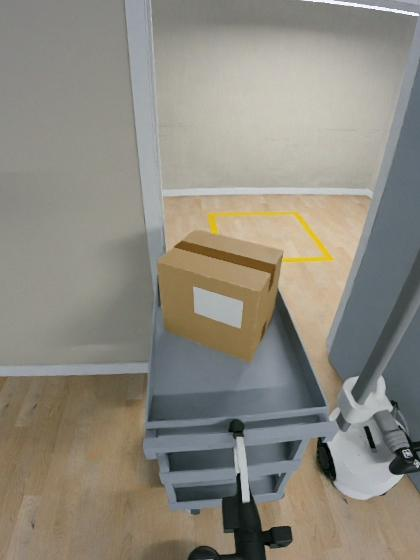

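{"fn": "move", "kwargs": {
  "blocking": false,
  "r2": {"joints":{"gripper_m":0.13}},
  "cameras": []
}}

{"fn": "wait", "kwargs": {
  "seconds": 1.5,
  "cameras": []
}}

{"fn": "move", "kwargs": {
  "blocking": false,
  "r2": {"base":{"translate_m":0.05},"pace":"slow","contact_limits":{"translate_m":0.3}},
  "cameras": []
}}

{"fn": "wait", "kwargs": {
  "seconds": 2,
  "cameras": ["r2_wrist_camera"]
}}

{"fn": "move", "kwargs": {
  "blocking": false,
  "r2": {"joints":{"gripper_m":-0.0}},
  "cameras": []
}}

{"fn": "wait", "kwargs": {
  "seconds": 2,
  "cameras": ["r2_wrist_camera","r2_head_camera"]
}}

Scene clock: 578.03 s.
move: r2 moving
r1: as last shown
r1.lidar_m: 5.13 0.33 0.25 - 0.25 0.25 0.52 0.61 0.45 0.41 0.45 0.85
r1.servo_current: wrist_yaw_rad=65(65) wrist_pitch_rad=33(46) wrist_roll_rad=52(59) gripper_m=39(52)
r1.contact_limits: translate_m 1
r1.wrist_depth_mm: 136 138 - 564 285 197 - / 110 139 - 500 289 199 - / 117 139 249 504 289 190 - / 136 151 - 512 291 192 - / 1983 - - 517 291 193 160 / 1229 1205 194 521 191 193 - / 854 759 759 153 272 175 -
r2.base_odometry: x=-1.116 y=-2.972 heading=-2.147
r2.turned_by_wheels: +0.000
r2.turned_by_imu: +0.000
r2.base_tilt: forward=-0.7 right=+0.0
r2.lidar_m: 0.39 0.42 1.78 1.94 2.01 2.65 - 4.14 2.94 2.79 0.81 0.43
r2.base_status: not commanded
r2.joint_positions: lift_m=+0.660 arm_m=+0.000 wrist_yaw_rad=+0.000 wrist_pitch_rad=-0.005 wrist_roll_rad=+1.571 gripper_m=+0.030
r2.joint_status: gripper_m moving
r2.measured_speeds: all 0
r2.motor_effort: lift_m=+14(14) arm_m=-5(5) wheel_0=-5(5) wheel_1=+4(5) wheel_2=+5(5)
r2.servo_current: wrist_yaw_rad=52(65) wrist_pitch_rad=39(46) wrist_roll_rad=46(59) gripper_m=104(104)
r2.contact_limits: strafe_m 0.3
r2.hand_pose: x=+0.4594 y=-0.0874 z=+0.8399 quat_wxyz=(+0.707, +0.707, -0.002, +0.002) (m; r2's base frame)
r2.wrist_depth_mm: - - - 246 247 1756 1281 / - - - 245 246 1756 - / - - 591 244 245 788 - / - - 484 244 244 778 - / - - 517 213 242 788 - / - - 190 184 185 - - / - - - - - - -
pictures: none
No camera images: "cameras" was empty.

Scene clock: 579.53 s.
earlier move: r2 moving
r1.base_odometry: x=-1.379 y=+1.355 heading=+2.931
r1.turned_by_wheels: +0.000
r1.turned_by_imu: +0.000
r1.base_tilt: forward=-1.6 right=+1.3
r1.lidar_m: 5.11 0.34 0.25 - 0.25 0.25 0.54 0.62 0.43 0.41 0.45 0.86
r1.base_status: not commanded
r1.joint_positions: lift_m=+0.127 arm_m=+0.000 wrist_yaw_rad=+3.092 wrist_pitch_rad=+0.002 wrist_roll_rad=+0.000 gripper_m=+0.056
r1.joint_status: not commanded
r1.measured_speeds: all 0
r1.motor_effort: lift_m=+20(20) arm_m=+4(4) wheel_0=-24(25) wheel_1=+28(29) wheel_2=+2(3)
r1.servo_current: wrist_yaw_rad=52(72) wrist_pitch_rad=39(52) wrist_roll_rad=52(72) gripper_m=39(52)
r1.contact_limits: translate_m 1
r1.hand_pose: x=-0.1128 y=+0.1016 z=+0.3046 quat_wxyz=(+0.025, -0.001, +0.000, +1.000) (m; r1's base frame)
r1.wrist_depth_mm: 136 138 - 559 285 198 - / 110 138 - 500 287 200 - / 117 139 250 512 289 190 - / 137 151 - 508 290 193 - / 1983 - - 508 290 193 160 / 1205 1182 194 525 191 193 - / 842 750 759 153 274 175 -
r2.base_odometry: x=-1.116 y=-2.972 heading=-2.147
r2.turned_by_wheels: +0.000
r2.turned_by_imu: +0.000
r2.base_tilt: forward=-0.7 right=+0.1
r2.lidar_m: 0.39 0.42 1.76 1.93 2.02 2.73 - 4.16 2.94 2.79 0.78 0.47
r2.base_status: not commanded
r2.joint_positions: lift_m=+0.660 arm_m=+0.000 wrist_yaw_rad=+0.000 wrist_pitch_rad=-0.003 wrist_roll_rad=+1.571 gripper_m=+0.130
r2.joint_status: gripper_m moving
r2.measured_speeds: all 0
r2.motor_effort: lift_m=+14(14) arm_m=-5(5) wheel_0=-4(5) wheel_1=+4(5) wheel_2=+4(5)
r2.servo_current: wrist_yaw_rad=46(65) wrist_pitch_rad=46(46) wrist_roll_rad=52(59) gripper_m=52(130)
r2.contact_limits: strafe_m 0.3
r2.hand_pose: x=+0.4594 y=-0.0874 z=+0.8393 quat_wxyz=(+0.707, +0.707, -0.001, +0.001) (m; r2's base frame)
r2.wrist_depth_mm: - - - 250 249 1708 1255 / - - - 249 250 1756 - / - - 559 248 248 820 - / - - 473 246 248 831 - / - - 504 246 245 831 - / - - 191 186 190 - - / - - - - - - -
wait: 1.50 s; no rest
pictures: none
No camera images: "cameras" was empty.

Scene clock: 580.03 s.
earlier move: r2 done
move: r2 moving
r1: as last shown
r1.lidar_m: 5.13 0.32 0.25 - 0.25 0.25 0.53 0.61 0.45 0.41 0.46 0.89
r1.motor_effort: lift_m=+20(20) arm_m=+4(4) wheel_0=-24(25) wheel_1=+29(29) wheel_2=+2(2)
r1.servo_current: wrist_yaw_rad=52(59) wrist_pitch_rad=46(46) wrist_roll_rad=46(65) gripper_m=46(52)
r1.contact_limits: translate_m 1
r1.wrist_depth_mm: 136 138 - 569 285 198 - / 110 138 - 508 289 198 - / 117 138 248 500 287 191 - / 136 151 - 508 290 192 - / 1983 - - 512 293 193 160 / 1182 1182 193 517 191 193 - / 854 750 759 153 273 175 -
r2.base_odometry: x=-1.122 y=-2.982 heading=-2.147
r2.turned_by_wheels: +0.000
r2.turned_by_imu: +0.000
r2.base_tilt: forward=-0.7 right=+0.1
r2.lidar_m: 0.39 0.40 1.76 1.96 1.99 2.71 - 4.17 2.90 2.79 0.77 0.46
r2.base_status: translate_m moving
r2.joint_positions: lift_m=+0.660 arm_m=+0.000 wrist_yaw_rad=+0.000 wrist_pitch_rad=-0.003 wrist_roll_rad=+1.571 gripper_m=+0.130
r2.joint_status: all done
r2.measured_speeds: translate_m=+0.049 strafe_m=+0.000 rotate_rad=+0.000 lift_m=+0.000 arm_m=+0.000 wrist_yaw_rad=+0.000 wrist_pitch_rad=+0.000 wrist_roll_rad=+0.000
r2.motor_effort: lift_m=+14(14) arm_m=-4(5) wheel_0=+10(10) wheel_1=+6(8) wheel_2=-11(14)
r2.servo_current: wrist_yaw_rad=52(52) wrist_pitch_rad=39(46) wrist_roll_rad=59(59) gripper_m=52(52)
r2.contact_limits: translate_m 0.3
r2.hand_pose: x=+0.4593 y=-0.0874 z=+0.8393 quat_wxyz=(+0.707, +0.707, -0.001, +0.001) (m; r2's base frame)
r2.wrist_depth_mm: - - - 250 250 1661 1255 / - - - 248 249 1863 - / - - 569 247 248 831 - / - - 477 246 246 842 - / - - 512 245 245 842 - / - 163 190 185 191 - - / - - - - - - -
pictures: none
No camera images: "cameras" was empty.

Scene clock: 581.23 s.
earlier move: r2 done
r1.base_odometry: x=-1.379 y=+1.355 heading=+2.931
r1.turned_by_wheels: +0.000
r1.turned_by_imu: +0.000
r1.base_tilt: forward=-1.6 right=+1.2
r1.lidar_m: 5.13 0.35 0.25 - 0.25 0.25 0.51 0.66 0.45 0.44 0.46 0.85
r1.base_status: not commanded
r1.joint_positions: lift_m=+0.127 arm_m=+0.000 wrist_yaw_rad=+3.092 wrist_pitch_rad=+0.002 wrist_roll_rad=+0.000 gripper_m=+0.056
r1.joint_status: not commanded
r1.measured_speeds: all 0
r1.motor_effort: lift_m=+20(20) arm_m=+4(4) wheel_0=-24(25) wheel_1=+29(29) wheel_2=+2(3)
r1.servo_current: wrist_yaw_rad=46(59) wrist_pitch_rad=39(46) wrist_roll_rad=39(65) gripper_m=39(52)
r1.contact_limits: translate_m 1
r1.hand_pose: x=-0.1128 y=+0.1016 z=+0.3046 quat_wxyz=(+0.025, -0.001, +0.000, +1.000) (m; r1's base frame)
r1.wrist_depth_mm: 136 138 - 564 285 198 - / 110 138 - 496 286 198 - / 117 139 249 504 290 190 - / 136 151 - 508 289 192 - / 1921 - - 512 291 193 160 / 1205 1229 193 521 191 192 - / 831 759 750 153 273 175 -
r2.base_odometry: x=-1.143 y=-3.013 heading=-2.147
r2.turned_by_wheels: +0.000
r2.turned_by_imu: +0.000
r2.base_tilt: forward=-0.7 right=+0.1
r2.lidar_m: 0.38 0.41 1.68 1.95 2.02 2.69 - 4.15 2.94 1.09 0.75 0.46
r2.base_status: done
r2.joint_positions: lift_m=+0.660 arm_m=+0.000 wrist_yaw_rad=+0.000 wrist_pitch_rad=-0.001 wrist_roll_rad=+1.571 gripper_m=+0.130
r2.joint_status: all done
r2.measured_speeds: all 0
r2.motor_effort: lift_m=+16(16) arm_m=-4(5) wheel_0=+3(10) wheel_1=+5(8) wheel_2=-5(14)
r2.servo_current: wrist_yaw_rad=52(59) wrist_pitch_rad=39(46) wrist_roll_rad=46(59) gripper_m=52(59)
r2.contact_limits: translate_m 0.3
r2.hand_pose: x=+0.4593 y=-0.0874 z=+0.8386 quat_wxyz=(+0.707, +0.707, +0.000, +0.000) (m; r2's base frame)
r2.wrist_depth_mm: - - - 250 274 1576 1160 / - - - 250 - 1661 - / - - 559 248 248 - - / - 525 473 246 248 - - / - - 500 246 245 - - / - 189 194 244 193 - - / - - 603 - - - -
wait: 1.20 of 2 s (r2 has come to rest)
pictures: r2_wrist_camera
Images, in order (width x height): r2_wrist_camera 616x392.

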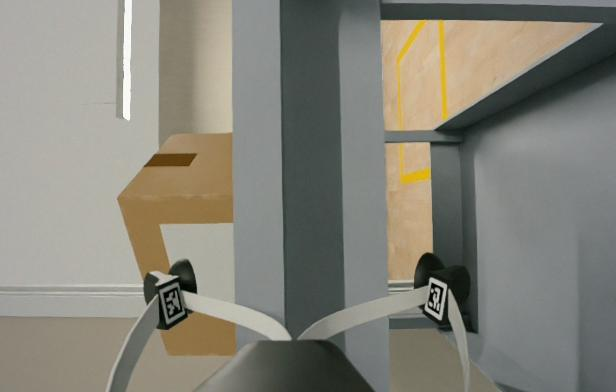

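Scene clock: 581.73 s.
move: r2 moving
r1: as last shown
r1.base_tilt: forward=-1.6 right=+1.3
r1.lidar_m: 5.13 0.34 0.25 - 0.25 0.25 0.49 0.65 0.46 0.43 0.48 0.88
r1.motor_effort: lift_m=+20(20) arm_m=+4(4) wheel_0=-24(25) wheel_1=+28(29) wheel_2=+2(2)
r1.servo_current: wrist_yaw_rad=59(78) wrist_pitch_rad=39(46) wrist_roll_rad=59(59) gripper_m=39(46)
r1.contact_limits: translate_m 1
r1.wrist_depth_mm: 136 138 - 569 287 198 - / 110 138 - 504 287 198 - / 117 139 249 504 289 190 - / 137 151 - 508 293 192 - / 1983 - - 512 293 193 160 / 1182 1229 193 521 190 193 - / 842 768 750 153 273 175 -
r2.base_odometry: x=-1.143 y=-3.013 heading=-2.147
r2.turned_by_wheels: +0.000
r2.turned_by_imu: +0.000
r2.base_tilt: forward=-0.7 right=+0.1
r2.lidar_m: 0.40 0.41 1.71 1.94 2.02 2.71 - 4.13 2.94 1.10 0.76 0.44
r2.base_status: not commanded
r2.joint_positions: lift_m=+0.660 arm_m=+0.000 wrist_yaw_rad=+0.000 wrist_pitch_rad=-0.001 wrist_roll_rad=+1.571 gripper_m=+0.117
r2.joint_status: gripper_m moving
r2.measured_speeds: all 0
r2.motor_effort: lift_m=+16(16) arm_m=-4(4) wheel_0=+4(4) wheel_1=+6(6) wheel_2=-5(5)
r2.servo_current: wrist_yaw_rad=52(52) wrist_pitch_rad=46(46) wrist_roll_rad=46(52) gripper_m=85(98)
r2.contact_limits: translate_m 0.3
r2.hand_pose: x=+0.4593 y=-0.0874 z=+0.8386 quat_wxyz=(+0.707, +0.707, +0.000, +0.000) (m; r2's base frame)
r2.wrist_depth_mm: - - - 250 274 1537 1118 / - - - 250 - 1661 - / - - 554 248 249 - - / - 525 473 247 248 - - / - - 504 245 246 - - / - 186 190 245 193 - - / - - 597 - - - -
pictures: none
No camera images: "cameras" was empty.

Scene clock: 583.37 s.
earlier move: r2 done
r1.base_odometry: x=-1.379 y=+1.355 heading=+2.931
r1.turned_by_wheels: +0.000
r1.turned_by_imu: +0.000
r1.base_tilt: forward=-1.6 right=+1.3
r1.lidar_m: 5.12 0.31 0.25 - 0.25 0.25 0.53 0.61 0.46 0.43 0.47 0.89
r1.base_status: not commanded
r1.joint_positions: lift_m=+0.127 arm_m=+0.000 wrist_yaw_rad=+3.092 wrist_pitch_rad=+0.002 wrist_roll_rad=+0.000 gripper_m=+0.056
r1.joint_status: not commanded
r1.measured_speeds: all 0
r1.motor_effort: lift_m=+20(20) arm_m=+4(4) wheel_0=-24(25) wheel_1=+29(29) wheel_2=+2(3)
r1.servo_current: wrist_yaw_rad=59(78) wrist_pitch_rad=46(52) wrist_roll_rad=59(65) gripper_m=46(52)
r1.contact_limits: translate_m 1
r1.hand_pose: x=-0.1128 y=+0.1016 z=+0.3046 quat_wxyz=(+0.025, -0.001, +0.000, +1.000) (m; r1's base frame)
r1.wrist_depth_mm: 136 138 - 564 286 197 - / 110 138 - 500 287 200 - / 117 139 249 504 289 191 - / 136 151 - 508 291 192 - / 1921 - - 517 291 193 160 / 1205 1182 194 525 191 193 - / 842 759 750 153 271 175 -
r2.base_odometry: x=-1.143 y=-3.013 heading=-2.147
r2.turned_by_wheels: +0.000
r2.turned_by_imu: +0.000
r2.base_tilt: forward=-0.7 right=+0.1
r2.lidar_m: 0.37 0.39 1.68 1.96 2.04 2.68 - 4.12 2.95 1.08 0.76 0.44
r2.base_status: not commanded
r2.joint_positions: lift_m=+0.660 arm_m=+0.000 wrist_yaw_rad=+0.000 wrist_pitch_rad=-0.005 wrist_roll_rad=+1.571 gripper_m=+0.001
r2.joint_status: all done
r2.measured_speeds: all 0
r2.motor_effort: lift_m=+16(16) arm_m=-4(4) wheel_0=+3(4) wheel_1=+4(6) wheel_2=-3(5)
r2.servo_current: wrist_yaw_rad=52(59) wrist_pitch_rad=39(52) wrist_roll_rad=46(59) gripper_m=78(189)
r2.contact_limits: translate_m 0.3
r2.hand_pose: x=+0.4593 y=-0.0874 z=+0.8397 quat_wxyz=(+0.707, +0.707, -0.002, +0.002) (m; r2's base frame)
r2.wrist_depth_mm: - - - 242 242 1808 1229 / - - - 182 240 1863 549 / - - 640 239 238 831 - / - - 477 238 237 831 - / - - 500 201 236 831 - / - 559 187 178 176 - - / - - - - - - -
wait: 1.63 of 2 s (r2 has come to rest)
pictures: r2_head_camera, r2_wrist_camera
Images, in order (width x height): r2_head_camera 420x560, r2_wrist_camera 616x392.

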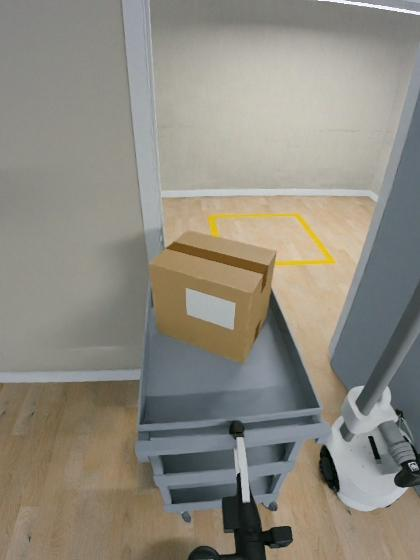

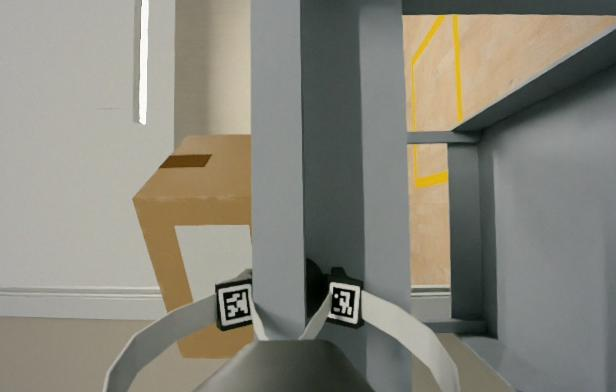

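{"fn": "move", "kwargs": {
  "blocking": false,
  "r2": {"joints":{"gripper_m":-0.03}},
  "cameras": []
}}

{"fn": "wait", "kwargs": {
  "seconds": 1.5,
  "cameras": []
}}

{"fn": "move", "kwargs": {
  "blocking": false,
  "r2": {"base":{"translate_m":-0.15},"pace":"slow","contact_limits":{"translate_m":0.3}},
  "cameras": []
}}

{"fn": "wait", "kwargs": {
  "seconds": 4,
  "cameras": ["r2_head_camera","r2_wrist_camera"]
}}

Scene clock: 604.97 s.
move: r2 moving
r1: as last shown
r1.lidar_m: 5.12 0.34 0.25 - 0.25 0.26 0.53 0.64 0.45 0.43 0.48 0.88
r1.motor_effort: lift_m=+20(20) arm_m=+4(4) wheel_0=-24(25) wheel_1=+29(29) wheel_2=+2(2)
r1.servo_current: wrist_yaw_rad=52(59) wrist_pitch_rad=39(52) wrist_roll_rad=39(52) gripper_m=46(46)
r1.contact_limits: translate_m 1
r1.wrist_depth_mm: 136 138 - 564 286 198 - / 110 138 - 500 287 198 - / 117 138 249 504 290 191 - / 136 151 - 508 291 192 - / 1921 - - 512 291 192 160 / 1182 1205 193 521 191 192 - / 842 750 759 153 272 175 -
r2.base_odometry: x=-1.143 y=-3.013 heading=-2.147
r2.turned_by_wheels: +0.000
r2.turned_by_imu: +0.000
r2.base_tilt: forward=-0.7 right=+0.0
r2.lidar_m: 0.36 0.39 1.69 1.95 2.04 2.71 - 4.14 2.95 1.09 0.77 0.43
r2.base_status: not commanded
r2.joint_positions: lift_m=+0.660 arm_m=+0.000 wrist_yaw_rad=+0.000 wrist_pitch_rad=-0.005 wrist_roll_rad=+1.571 gripper_m=-0.022
r2.joint_status: gripper_m moving
r2.measured_speeds: all 0
r2.motor_effort: lift_m=+16(16) arm_m=-4(4) wheel_0=+2(3) wheel_1=+4(4) wheel_2=-3(3)
r2.servo_current: wrist_yaw_rad=52(52) wrist_pitch_rad=39(52) wrist_roll_rad=39(52) gripper_m=150(182)
r2.contact_limits: translate_m 0.3
r2.hand_pose: x=+0.4593 y=-0.0874 z=+0.8397 quat_wxyz=(+0.707, +0.707, -0.002, +0.002) (m; r2's base frame)
r2.wrist_depth_mm: - - - 174 232 1756 1205 / - - - 232 232 1808 517 / - - 597 232 230 820 - / - - 469 232 231 831 - / - - 492 230 229 820 - / - - 182 172 176 - - / - - 603 - - - -
pictures: none
No camera images: "cameras" was empty.

Scene clock: 605.43 s.
earlier move: r2 done
r1.base_odometry: x=-1.379 y=+1.355 heading=+2.931
r1.turned_by_wheels: +0.000
r1.turned_by_imu: +0.000
r1.base_tilt: forward=-1.6 right=+1.3
r1.lidar_m: 5.12 0.33 0.25 - 0.25 0.25 0.53 0.62 0.44 0.43 0.47 0.88
r1.base_status: not commanded
r1.joint_positions: lift_m=+0.127 arm_m=+0.000 wrist_yaw_rad=+3.092 wrist_pitch_rad=+0.002 wrist_roll_rad=+0.000 gripper_m=+0.056
r1.joint_status: not commanded
r1.measured_speeds: all 0
r1.motor_effort: lift_m=+20(20) arm_m=+4(4) wheel_0=-25(25) wheel_1=+29(29) wheel_2=+2(2)
r1.servo_current: wrist_yaw_rad=52(72) wrist_pitch_rad=46(52) wrist_roll_rad=52(65) gripper_m=46(46)
r1.contact_limits: translate_m 1
r1.hand_pose: x=-0.1128 y=+0.1016 z=+0.3046 quat_wxyz=(+0.025, -0.001, +0.000, +1.000) (m; r1's base frame)
r1.wrist_depth_mm: 136 138 - 559 285 198 - / 110 139 - 496 289 199 - / 117 139 249 504 290 191 - / 136 151 - 508 291 192 - / 1921 - - 517 291 192 161 / 1182 1182 193 521 191 193 - / 842 768 750 154 272 175 -
r2.base_odometry: x=-1.143 y=-3.013 heading=-2.147
r2.turned_by_wheels: +0.000
r2.turned_by_imu: +0.000
r2.base_tilt: forward=-0.7 right=+0.1
r2.lidar_m: 0.40 0.43 1.69 1.96 2.02 2.67 - 4.13 2.94 1.10 0.76 0.42
r2.base_status: not commanded
r2.joint_positions: lift_m=+0.660 arm_m=+0.000 wrist_yaw_rad=+0.000 wrist_pitch_rad=-0.005 wrist_roll_rad=+1.571 gripper_m=-0.029
r2.joint_status: all done
r2.measured_speeds: all 0
r2.motor_effort: lift_m=+16(16) arm_m=-4(4) wheel_0=+2(3) wheel_1=+4(5) wheel_2=-3(3)
r2.servo_current: wrist_yaw_rad=52(52) wrist_pitch_rad=39(52) wrist_roll_rad=46(52) gripper_m=111(182)
r2.contact_limits: translate_m 0.3
r2.hand_pose: x=+0.4593 y=-0.0874 z=+0.8397 quat_wxyz=(+0.707, +0.707, -0.002, +0.002) (m; r2's base frame)
r2.wrist_depth_mm: - - - 173 230 1808 1229 / - - - 232 229 1808 517 / - - 597 230 229 820 - / - - 469 230 229 809 - / - - 492 229 229 809 - / - 159 181 170 176 - - / - - 591 - - - -
wait: 0.47 of 1.5 s (r2 has come to rest)
pictures: none
No camera images: "cameras" was empty.

Scene clock: 605.93 s.
move: r2 moving
r1: as last shown
r1.lidar_m: 5.15 0.32 0.25 - 0.25 0.25 0.53 0.64 0.45 0.43 0.47 0.88
r1.motor_effort: lift_m=+20(20) arm_m=+4(4) wheel_0=-24(25) wheel_1=+29(29) wheel_2=+2(2)
r1.servo_current: wrist_yaw_rad=39(59) wrist_pitch_rad=39(46) wrist_roll_rad=59(59) gripper_m=39(46)
r1.contact_limits: translate_m 1
r1.wrist_depth_mm: 136 138 - 564 283 198 - / 110 138 - 504 287 200 - / 117 139 249 508 289 191 - / 136 151 - 508 291 192 - / 1983 - - 517 293 193 160 / 1229 1205 194 517 191 192 - / 854 759 759 153 273 175 -
r2.base_odometry: x=-1.136 y=-3.003 heading=-2.147
r2.turned_by_wheels: +0.000
r2.turned_by_imu: +0.000
r2.base_tilt: forward=-0.7 right=+0.1
r2.lidar_m: 0.38 0.41 1.71 1.96 2.01 2.69 - 4.15 2.94 2.80 0.78 0.43
r2.base_status: translate_m moving
r2.joint_positions: lift_m=+0.660 arm_m=+0.000 wrist_yaw_rad=+0.000 wrist_pitch_rad=-0.005 wrist_roll_rad=+1.571 gripper_m=-0.029
r2.joint_status: not commanded
r2.measured_speeds: translate_m=-0.049 strafe_m=+0.001 rotate_rad=+0.002 lift_m=+0.000 arm_m=+0.000 wrist_yaw_rad=+0.000 wrist_pitch_rad=+0.000 wrist_roll_rad=+0.000
r2.motor_effort: lift_m=+16(16) arm_m=-4(4) wheel_0=-8(10) wheel_1=-8(8) wheel_2=+12(14)
r2.servo_current: wrist_yaw_rad=46(52) wrist_pitch_rad=39(46) wrist_roll_rad=46(59) gripper_m=104(111)
r2.contact_limits: translate_m 0.3
r2.hand_pose: x=+0.4593 y=-0.0874 z=+0.8397 quat_wxyz=(+0.707, +0.707, -0.002, +0.002) (m; r2's base frame)
r2.wrist_depth_mm: - - - 171 229 1808 1205 / - - - 229 229 1756 - / - - 591 230 228 809 - / - - 466 229 229 820 - / - - 492 229 229 820 - / - 159 181 170 176 809 - / - - - - - - -
pictures: none
No camera images: "cameras" was empty.

Scene clock: 608.23 s.
earlier move: r2 done
r1.base_odometry: x=-1.379 y=+1.355 heading=+2.931
r1.turned_by_wheels: +0.000
r1.turned_by_imu: +0.000
r1.base_tilt: forward=-1.6 right=+1.3
r1.lidar_m: 5.13 0.33 0.25 - 0.25 0.25 0.52 3.78 0.45 0.43 0.49 0.88
r1.base_status: not commanded
r1.joint_positions: lift_m=+0.127 arm_m=+0.000 wrist_yaw_rad=+3.092 wrist_pitch_rad=+0.002 wrist_roll_rad=+0.000 gripper_m=+0.056
r1.joint_status: not commanded
r1.measured_speeds: all 0
r1.motor_effort: lift_m=+20(20) arm_m=+4(4) wheel_0=-25(25) wheel_1=+29(29) wheel_2=+2(2)
r1.servo_current: wrist_yaw_rad=39(72) wrist_pitch_rad=39(52) wrist_roll_rad=46(65) gripper_m=46(46)
r1.contact_limits: translate_m 1
r1.hand_pose: x=-0.1128 y=+0.1016 z=+0.3046 quat_wxyz=(+0.025, -0.001, +0.000, +1.000) (m; r1's base frame)
r1.wrist_depth_mm: 135 138 - 559 285 198 - / 110 139 - 500 287 198 - / 117 139 249 508 289 191 - / 136 151 - 508 290 191 - / 1983 - - 512 290 192 160 / 1205 1229 195 517 191 193 - / 842 759 759 153 273 175 -
r2.base_odometry: x=-1.061 y=-2.888 heading=-2.147
r2.turned_by_wheels: +0.001
r2.turned_by_imu: +0.001
r2.base_tilt: forward=-0.7 right=+0.1
r2.lidar_m: 0.39 0.41 1.88 1.94 2.01 2.68 - 4.12 2.94 2.79 0.87 0.43
r2.base_status: done
r2.joint_positions: lift_m=+0.660 arm_m=+0.000 wrist_yaw_rad=+0.004 wrist_pitch_rad=-0.005 wrist_roll_rad=+1.571 gripper_m=-0.029
r2.joint_status: not commanded
r2.measured_speeds: all 0
r2.motor_effort: lift_m=+16(16) arm_m=-4(4) wheel_0=+1(10) wheel_1=-4(9) wheel_2=+8(15)
r2.servo_current: wrist_yaw_rad=52(59) wrist_pitch_rad=39(52) wrist_roll_rad=52(59) gripper_m=98(111)
r2.contact_limits: translate_m 0.3
r2.hand_pose: x=+0.4596 y=-0.0864 z=+0.8397 quat_wxyz=(+0.707, +0.707, +0.000, +0.003) (m; r2's base frame)
r2.wrist_depth_mm: - - - 220 220 1808 1229 / - - - 222 222 1808 - / - - 512 223 224 809 - / - - 459 225 227 831 - / - - 508 226 227 820 - / - - 184 170 176 - - / - - - - - - -
wait: 2.30 of 4 s (r2 has come to rest)
pictures: r2_head_camera, r2_wrist_camera
Images, in order (width x height): r2_head_camera 420x560, r2_wrist_camera 616x392.

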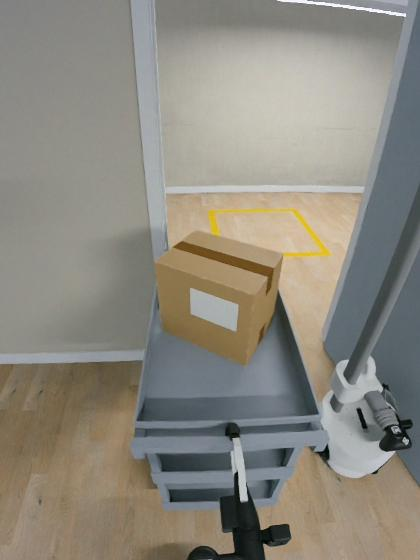

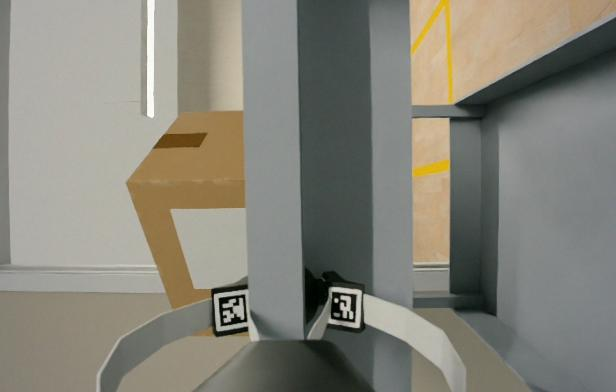

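{"fn": "move", "kwargs": {
  "blocking": false,
  "r2": {"base":{"strafe_m":0.2},"pace":"slow","contact_limits":{"strafe_m":0.3}},
  "cameras": []
}}

{"fn": "wait", "kwargs": {
  "seconds": 5,
  "cameras": ["r2_head_camera","r2_wrist_camera"]
}}

Scene clock: 614.33 s.
move: r2 moving
r1: as last shown
r1.lidar_m: 5.14 0.34 0.25 - 0.25 0.25 0.51 3.78 0.46 0.43 0.47 0.88
r1.motor_effort: lift_m=+20(20) arm_m=+4(4) wheel_0=-24(25) wheel_1=+29(29) wheel_2=+2(3)
r1.servo_current: wrist_yaw_rad=46(65) wrist_pitch_rad=39(52) wrist_roll_rad=46(59) gripper_m=39(46)
r1.contact_limits: translate_m 1
r1.wrist_depth_mm: 136 138 - 564 285 198 - / 110 139 - 500 287 199 - / 117 139 249 508 289 191 - / 136 151 - 512 290 192 - / 1921 - - 517 291 192 160 / 1182 1205 194 525 191 192 - / 854 750 759 153 271 175 -
r2.base_odometry: x=-1.050 y=-2.896 heading=-2.147
r2.turned_by_wheels: +0.000
r2.turned_by_imu: +0.000
r2.base_tilt: forward=-0.7 right=+0.1
r2.lidar_m: 0.39 0.40 1.90 1.92 2.00 2.69 - 4.16 2.96 2.81 0.88 0.43
r2.base_status: strafe_m moving
r2.joint_positions: lift_m=+0.660 arm_m=+0.000 wrist_yaw_rad=+0.003 wrist_pitch_rad=-0.005 wrist_roll_rad=+1.571 gripper_m=-0.029
r2.joint_status: not commanded
r2.measured_speeds: translate_m=+0.000 strafe_m=+0.056 rotate_rad=+0.002 lift_m=+0.000 arm_m=+0.000 wrist_yaw_rad=-0.016 wrist_pitch_rad=+0.000 wrist_roll_rad=+0.000
r2.motor_effort: lift_m=+16(16) arm_m=-4(4) wheel_0=-12(12) wheel_1=+8(8) wheel_2=+0(6)
r2.servo_current: wrist_yaw_rad=33(65) wrist_pitch_rad=46(52) wrist_roll_rad=46(59) gripper_m=104(104)
r2.contact_limits: strafe_m 0.3
r2.hand_pose: x=+0.4595 y=-0.0867 z=+0.8397 quat_wxyz=(+0.707, +0.707, -0.001, +0.002) (m; r2's base frame)
r2.wrist_depth_mm: - - - 222 222 1808 1205 / - - - 224 223 1808 - / - - 521 224 224 820 - / - - 466 227 226 820 - / - - 504 227 228 820 - / - - 181 170 176 - - / - - - - - - -
pictures: none
No camera images: "cameras" was empty.

Scene clock: 617.00 s.
earlier move: r2 done
r1.base_odometry: x=-1.379 y=+1.355 heading=+2.931
r1.turned_by_wheels: +0.000
r1.turned_by_imu: +0.000
r1.base_tilt: forward=-1.6 right=+1.3
r1.lidar_m: 5.13 0.30 0.25 - 0.25 0.25 0.54 3.81 0.48 0.49 0.62 4.00
r1.base_status: not commanded
r1.joint_positions: lift_m=+0.127 arm_m=+0.000 wrist_yaw_rad=+3.092 wrist_pitch_rad=+0.002 wrist_roll_rad=+0.000 gripper_m=+0.056
r1.joint_status: not commanded
r1.measured_speeds: all 0
r1.motor_effort: lift_m=+20(20) arm_m=+4(4) wheel_0=-24(25) wheel_1=+29(29) wheel_2=+2(3)
r1.servo_current: wrist_yaw_rad=52(65) wrist_pitch_rad=39(52) wrist_roll_rad=52(59) gripper_m=39(52)
r1.contact_limits: translate_m 1
r1.hand_pose: x=-0.1128 y=+0.1016 z=+0.3046 quat_wxyz=(+0.025, -0.001, +0.000, +1.000) (m; r1's base frame)
r1.wrist_depth_mm: 136 138 - 559 285 198 - / 110 138 - 500 286 200 - / 117 139 250 504 289 191 - / 137 151 - 512 290 191 - / 1921 - - 512 293 192 160 / 1182 1205 193 521 191 192 - / 854 741 768 153 272 175 -
r2.base_odometry: x=-0.894 y=-2.997 heading=-2.147
r2.turned_by_wheels: +0.000
r2.turned_by_imu: +0.000
r2.base_tilt: forward=-0.7 right=+0.0
r2.lidar_m: 0.41 0.49 1.85 1.75 1.82 2.41 - 4.45 3.17 3.00 1.00 0.40
r2.base_status: done
r2.joint_positions: lift_m=+0.660 arm_m=+0.000 wrist_yaw_rad=-0.006 wrist_pitch_rad=-0.005 wrist_roll_rad=+1.571 gripper_m=-0.029
r2.joint_status: not commanded
r2.measured_speeds: all 0
r2.motor_effort: lift_m=+16(16) arm_m=-4(4) wheel_0=-4(13) wheel_1=+4(9) wheel_2=-1(6)
r2.servo_current: wrist_yaw_rad=46(72) wrist_pitch_rad=46(52) wrist_roll_rad=33(59) gripper_m=85(104)
r2.contact_limits: strafe_m 0.3
r2.hand_pose: x=+0.4588 y=-0.0891 z=+0.8397 quat_wxyz=(+0.707, +0.707, -0.004, +0.000) (m; r2's base frame)
r2.wrist_depth_mm: - - 564 186 186 715 - / - - 466 191 195 750 - / - 452 430 200 203 798 - / - - 496 209 212 809 - / - - 585 219 223 - - / - - 179 170 176 - 521 / - - - - - - 473
wait: 2.67 of 5 s (r2 has come to rest)
pictures: r2_head_camera, r2_wrist_camera
Images, in order (width x height): r2_head_camera 420x560, r2_wrist_camera 616x392.

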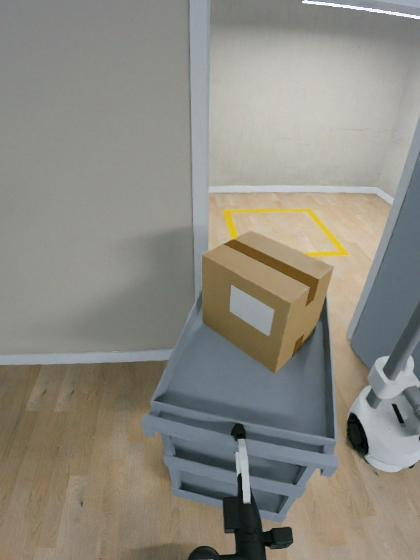

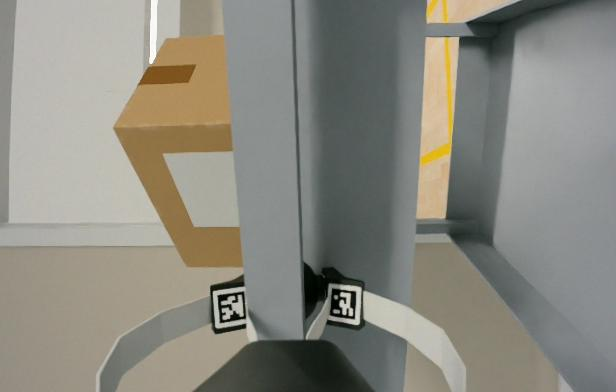

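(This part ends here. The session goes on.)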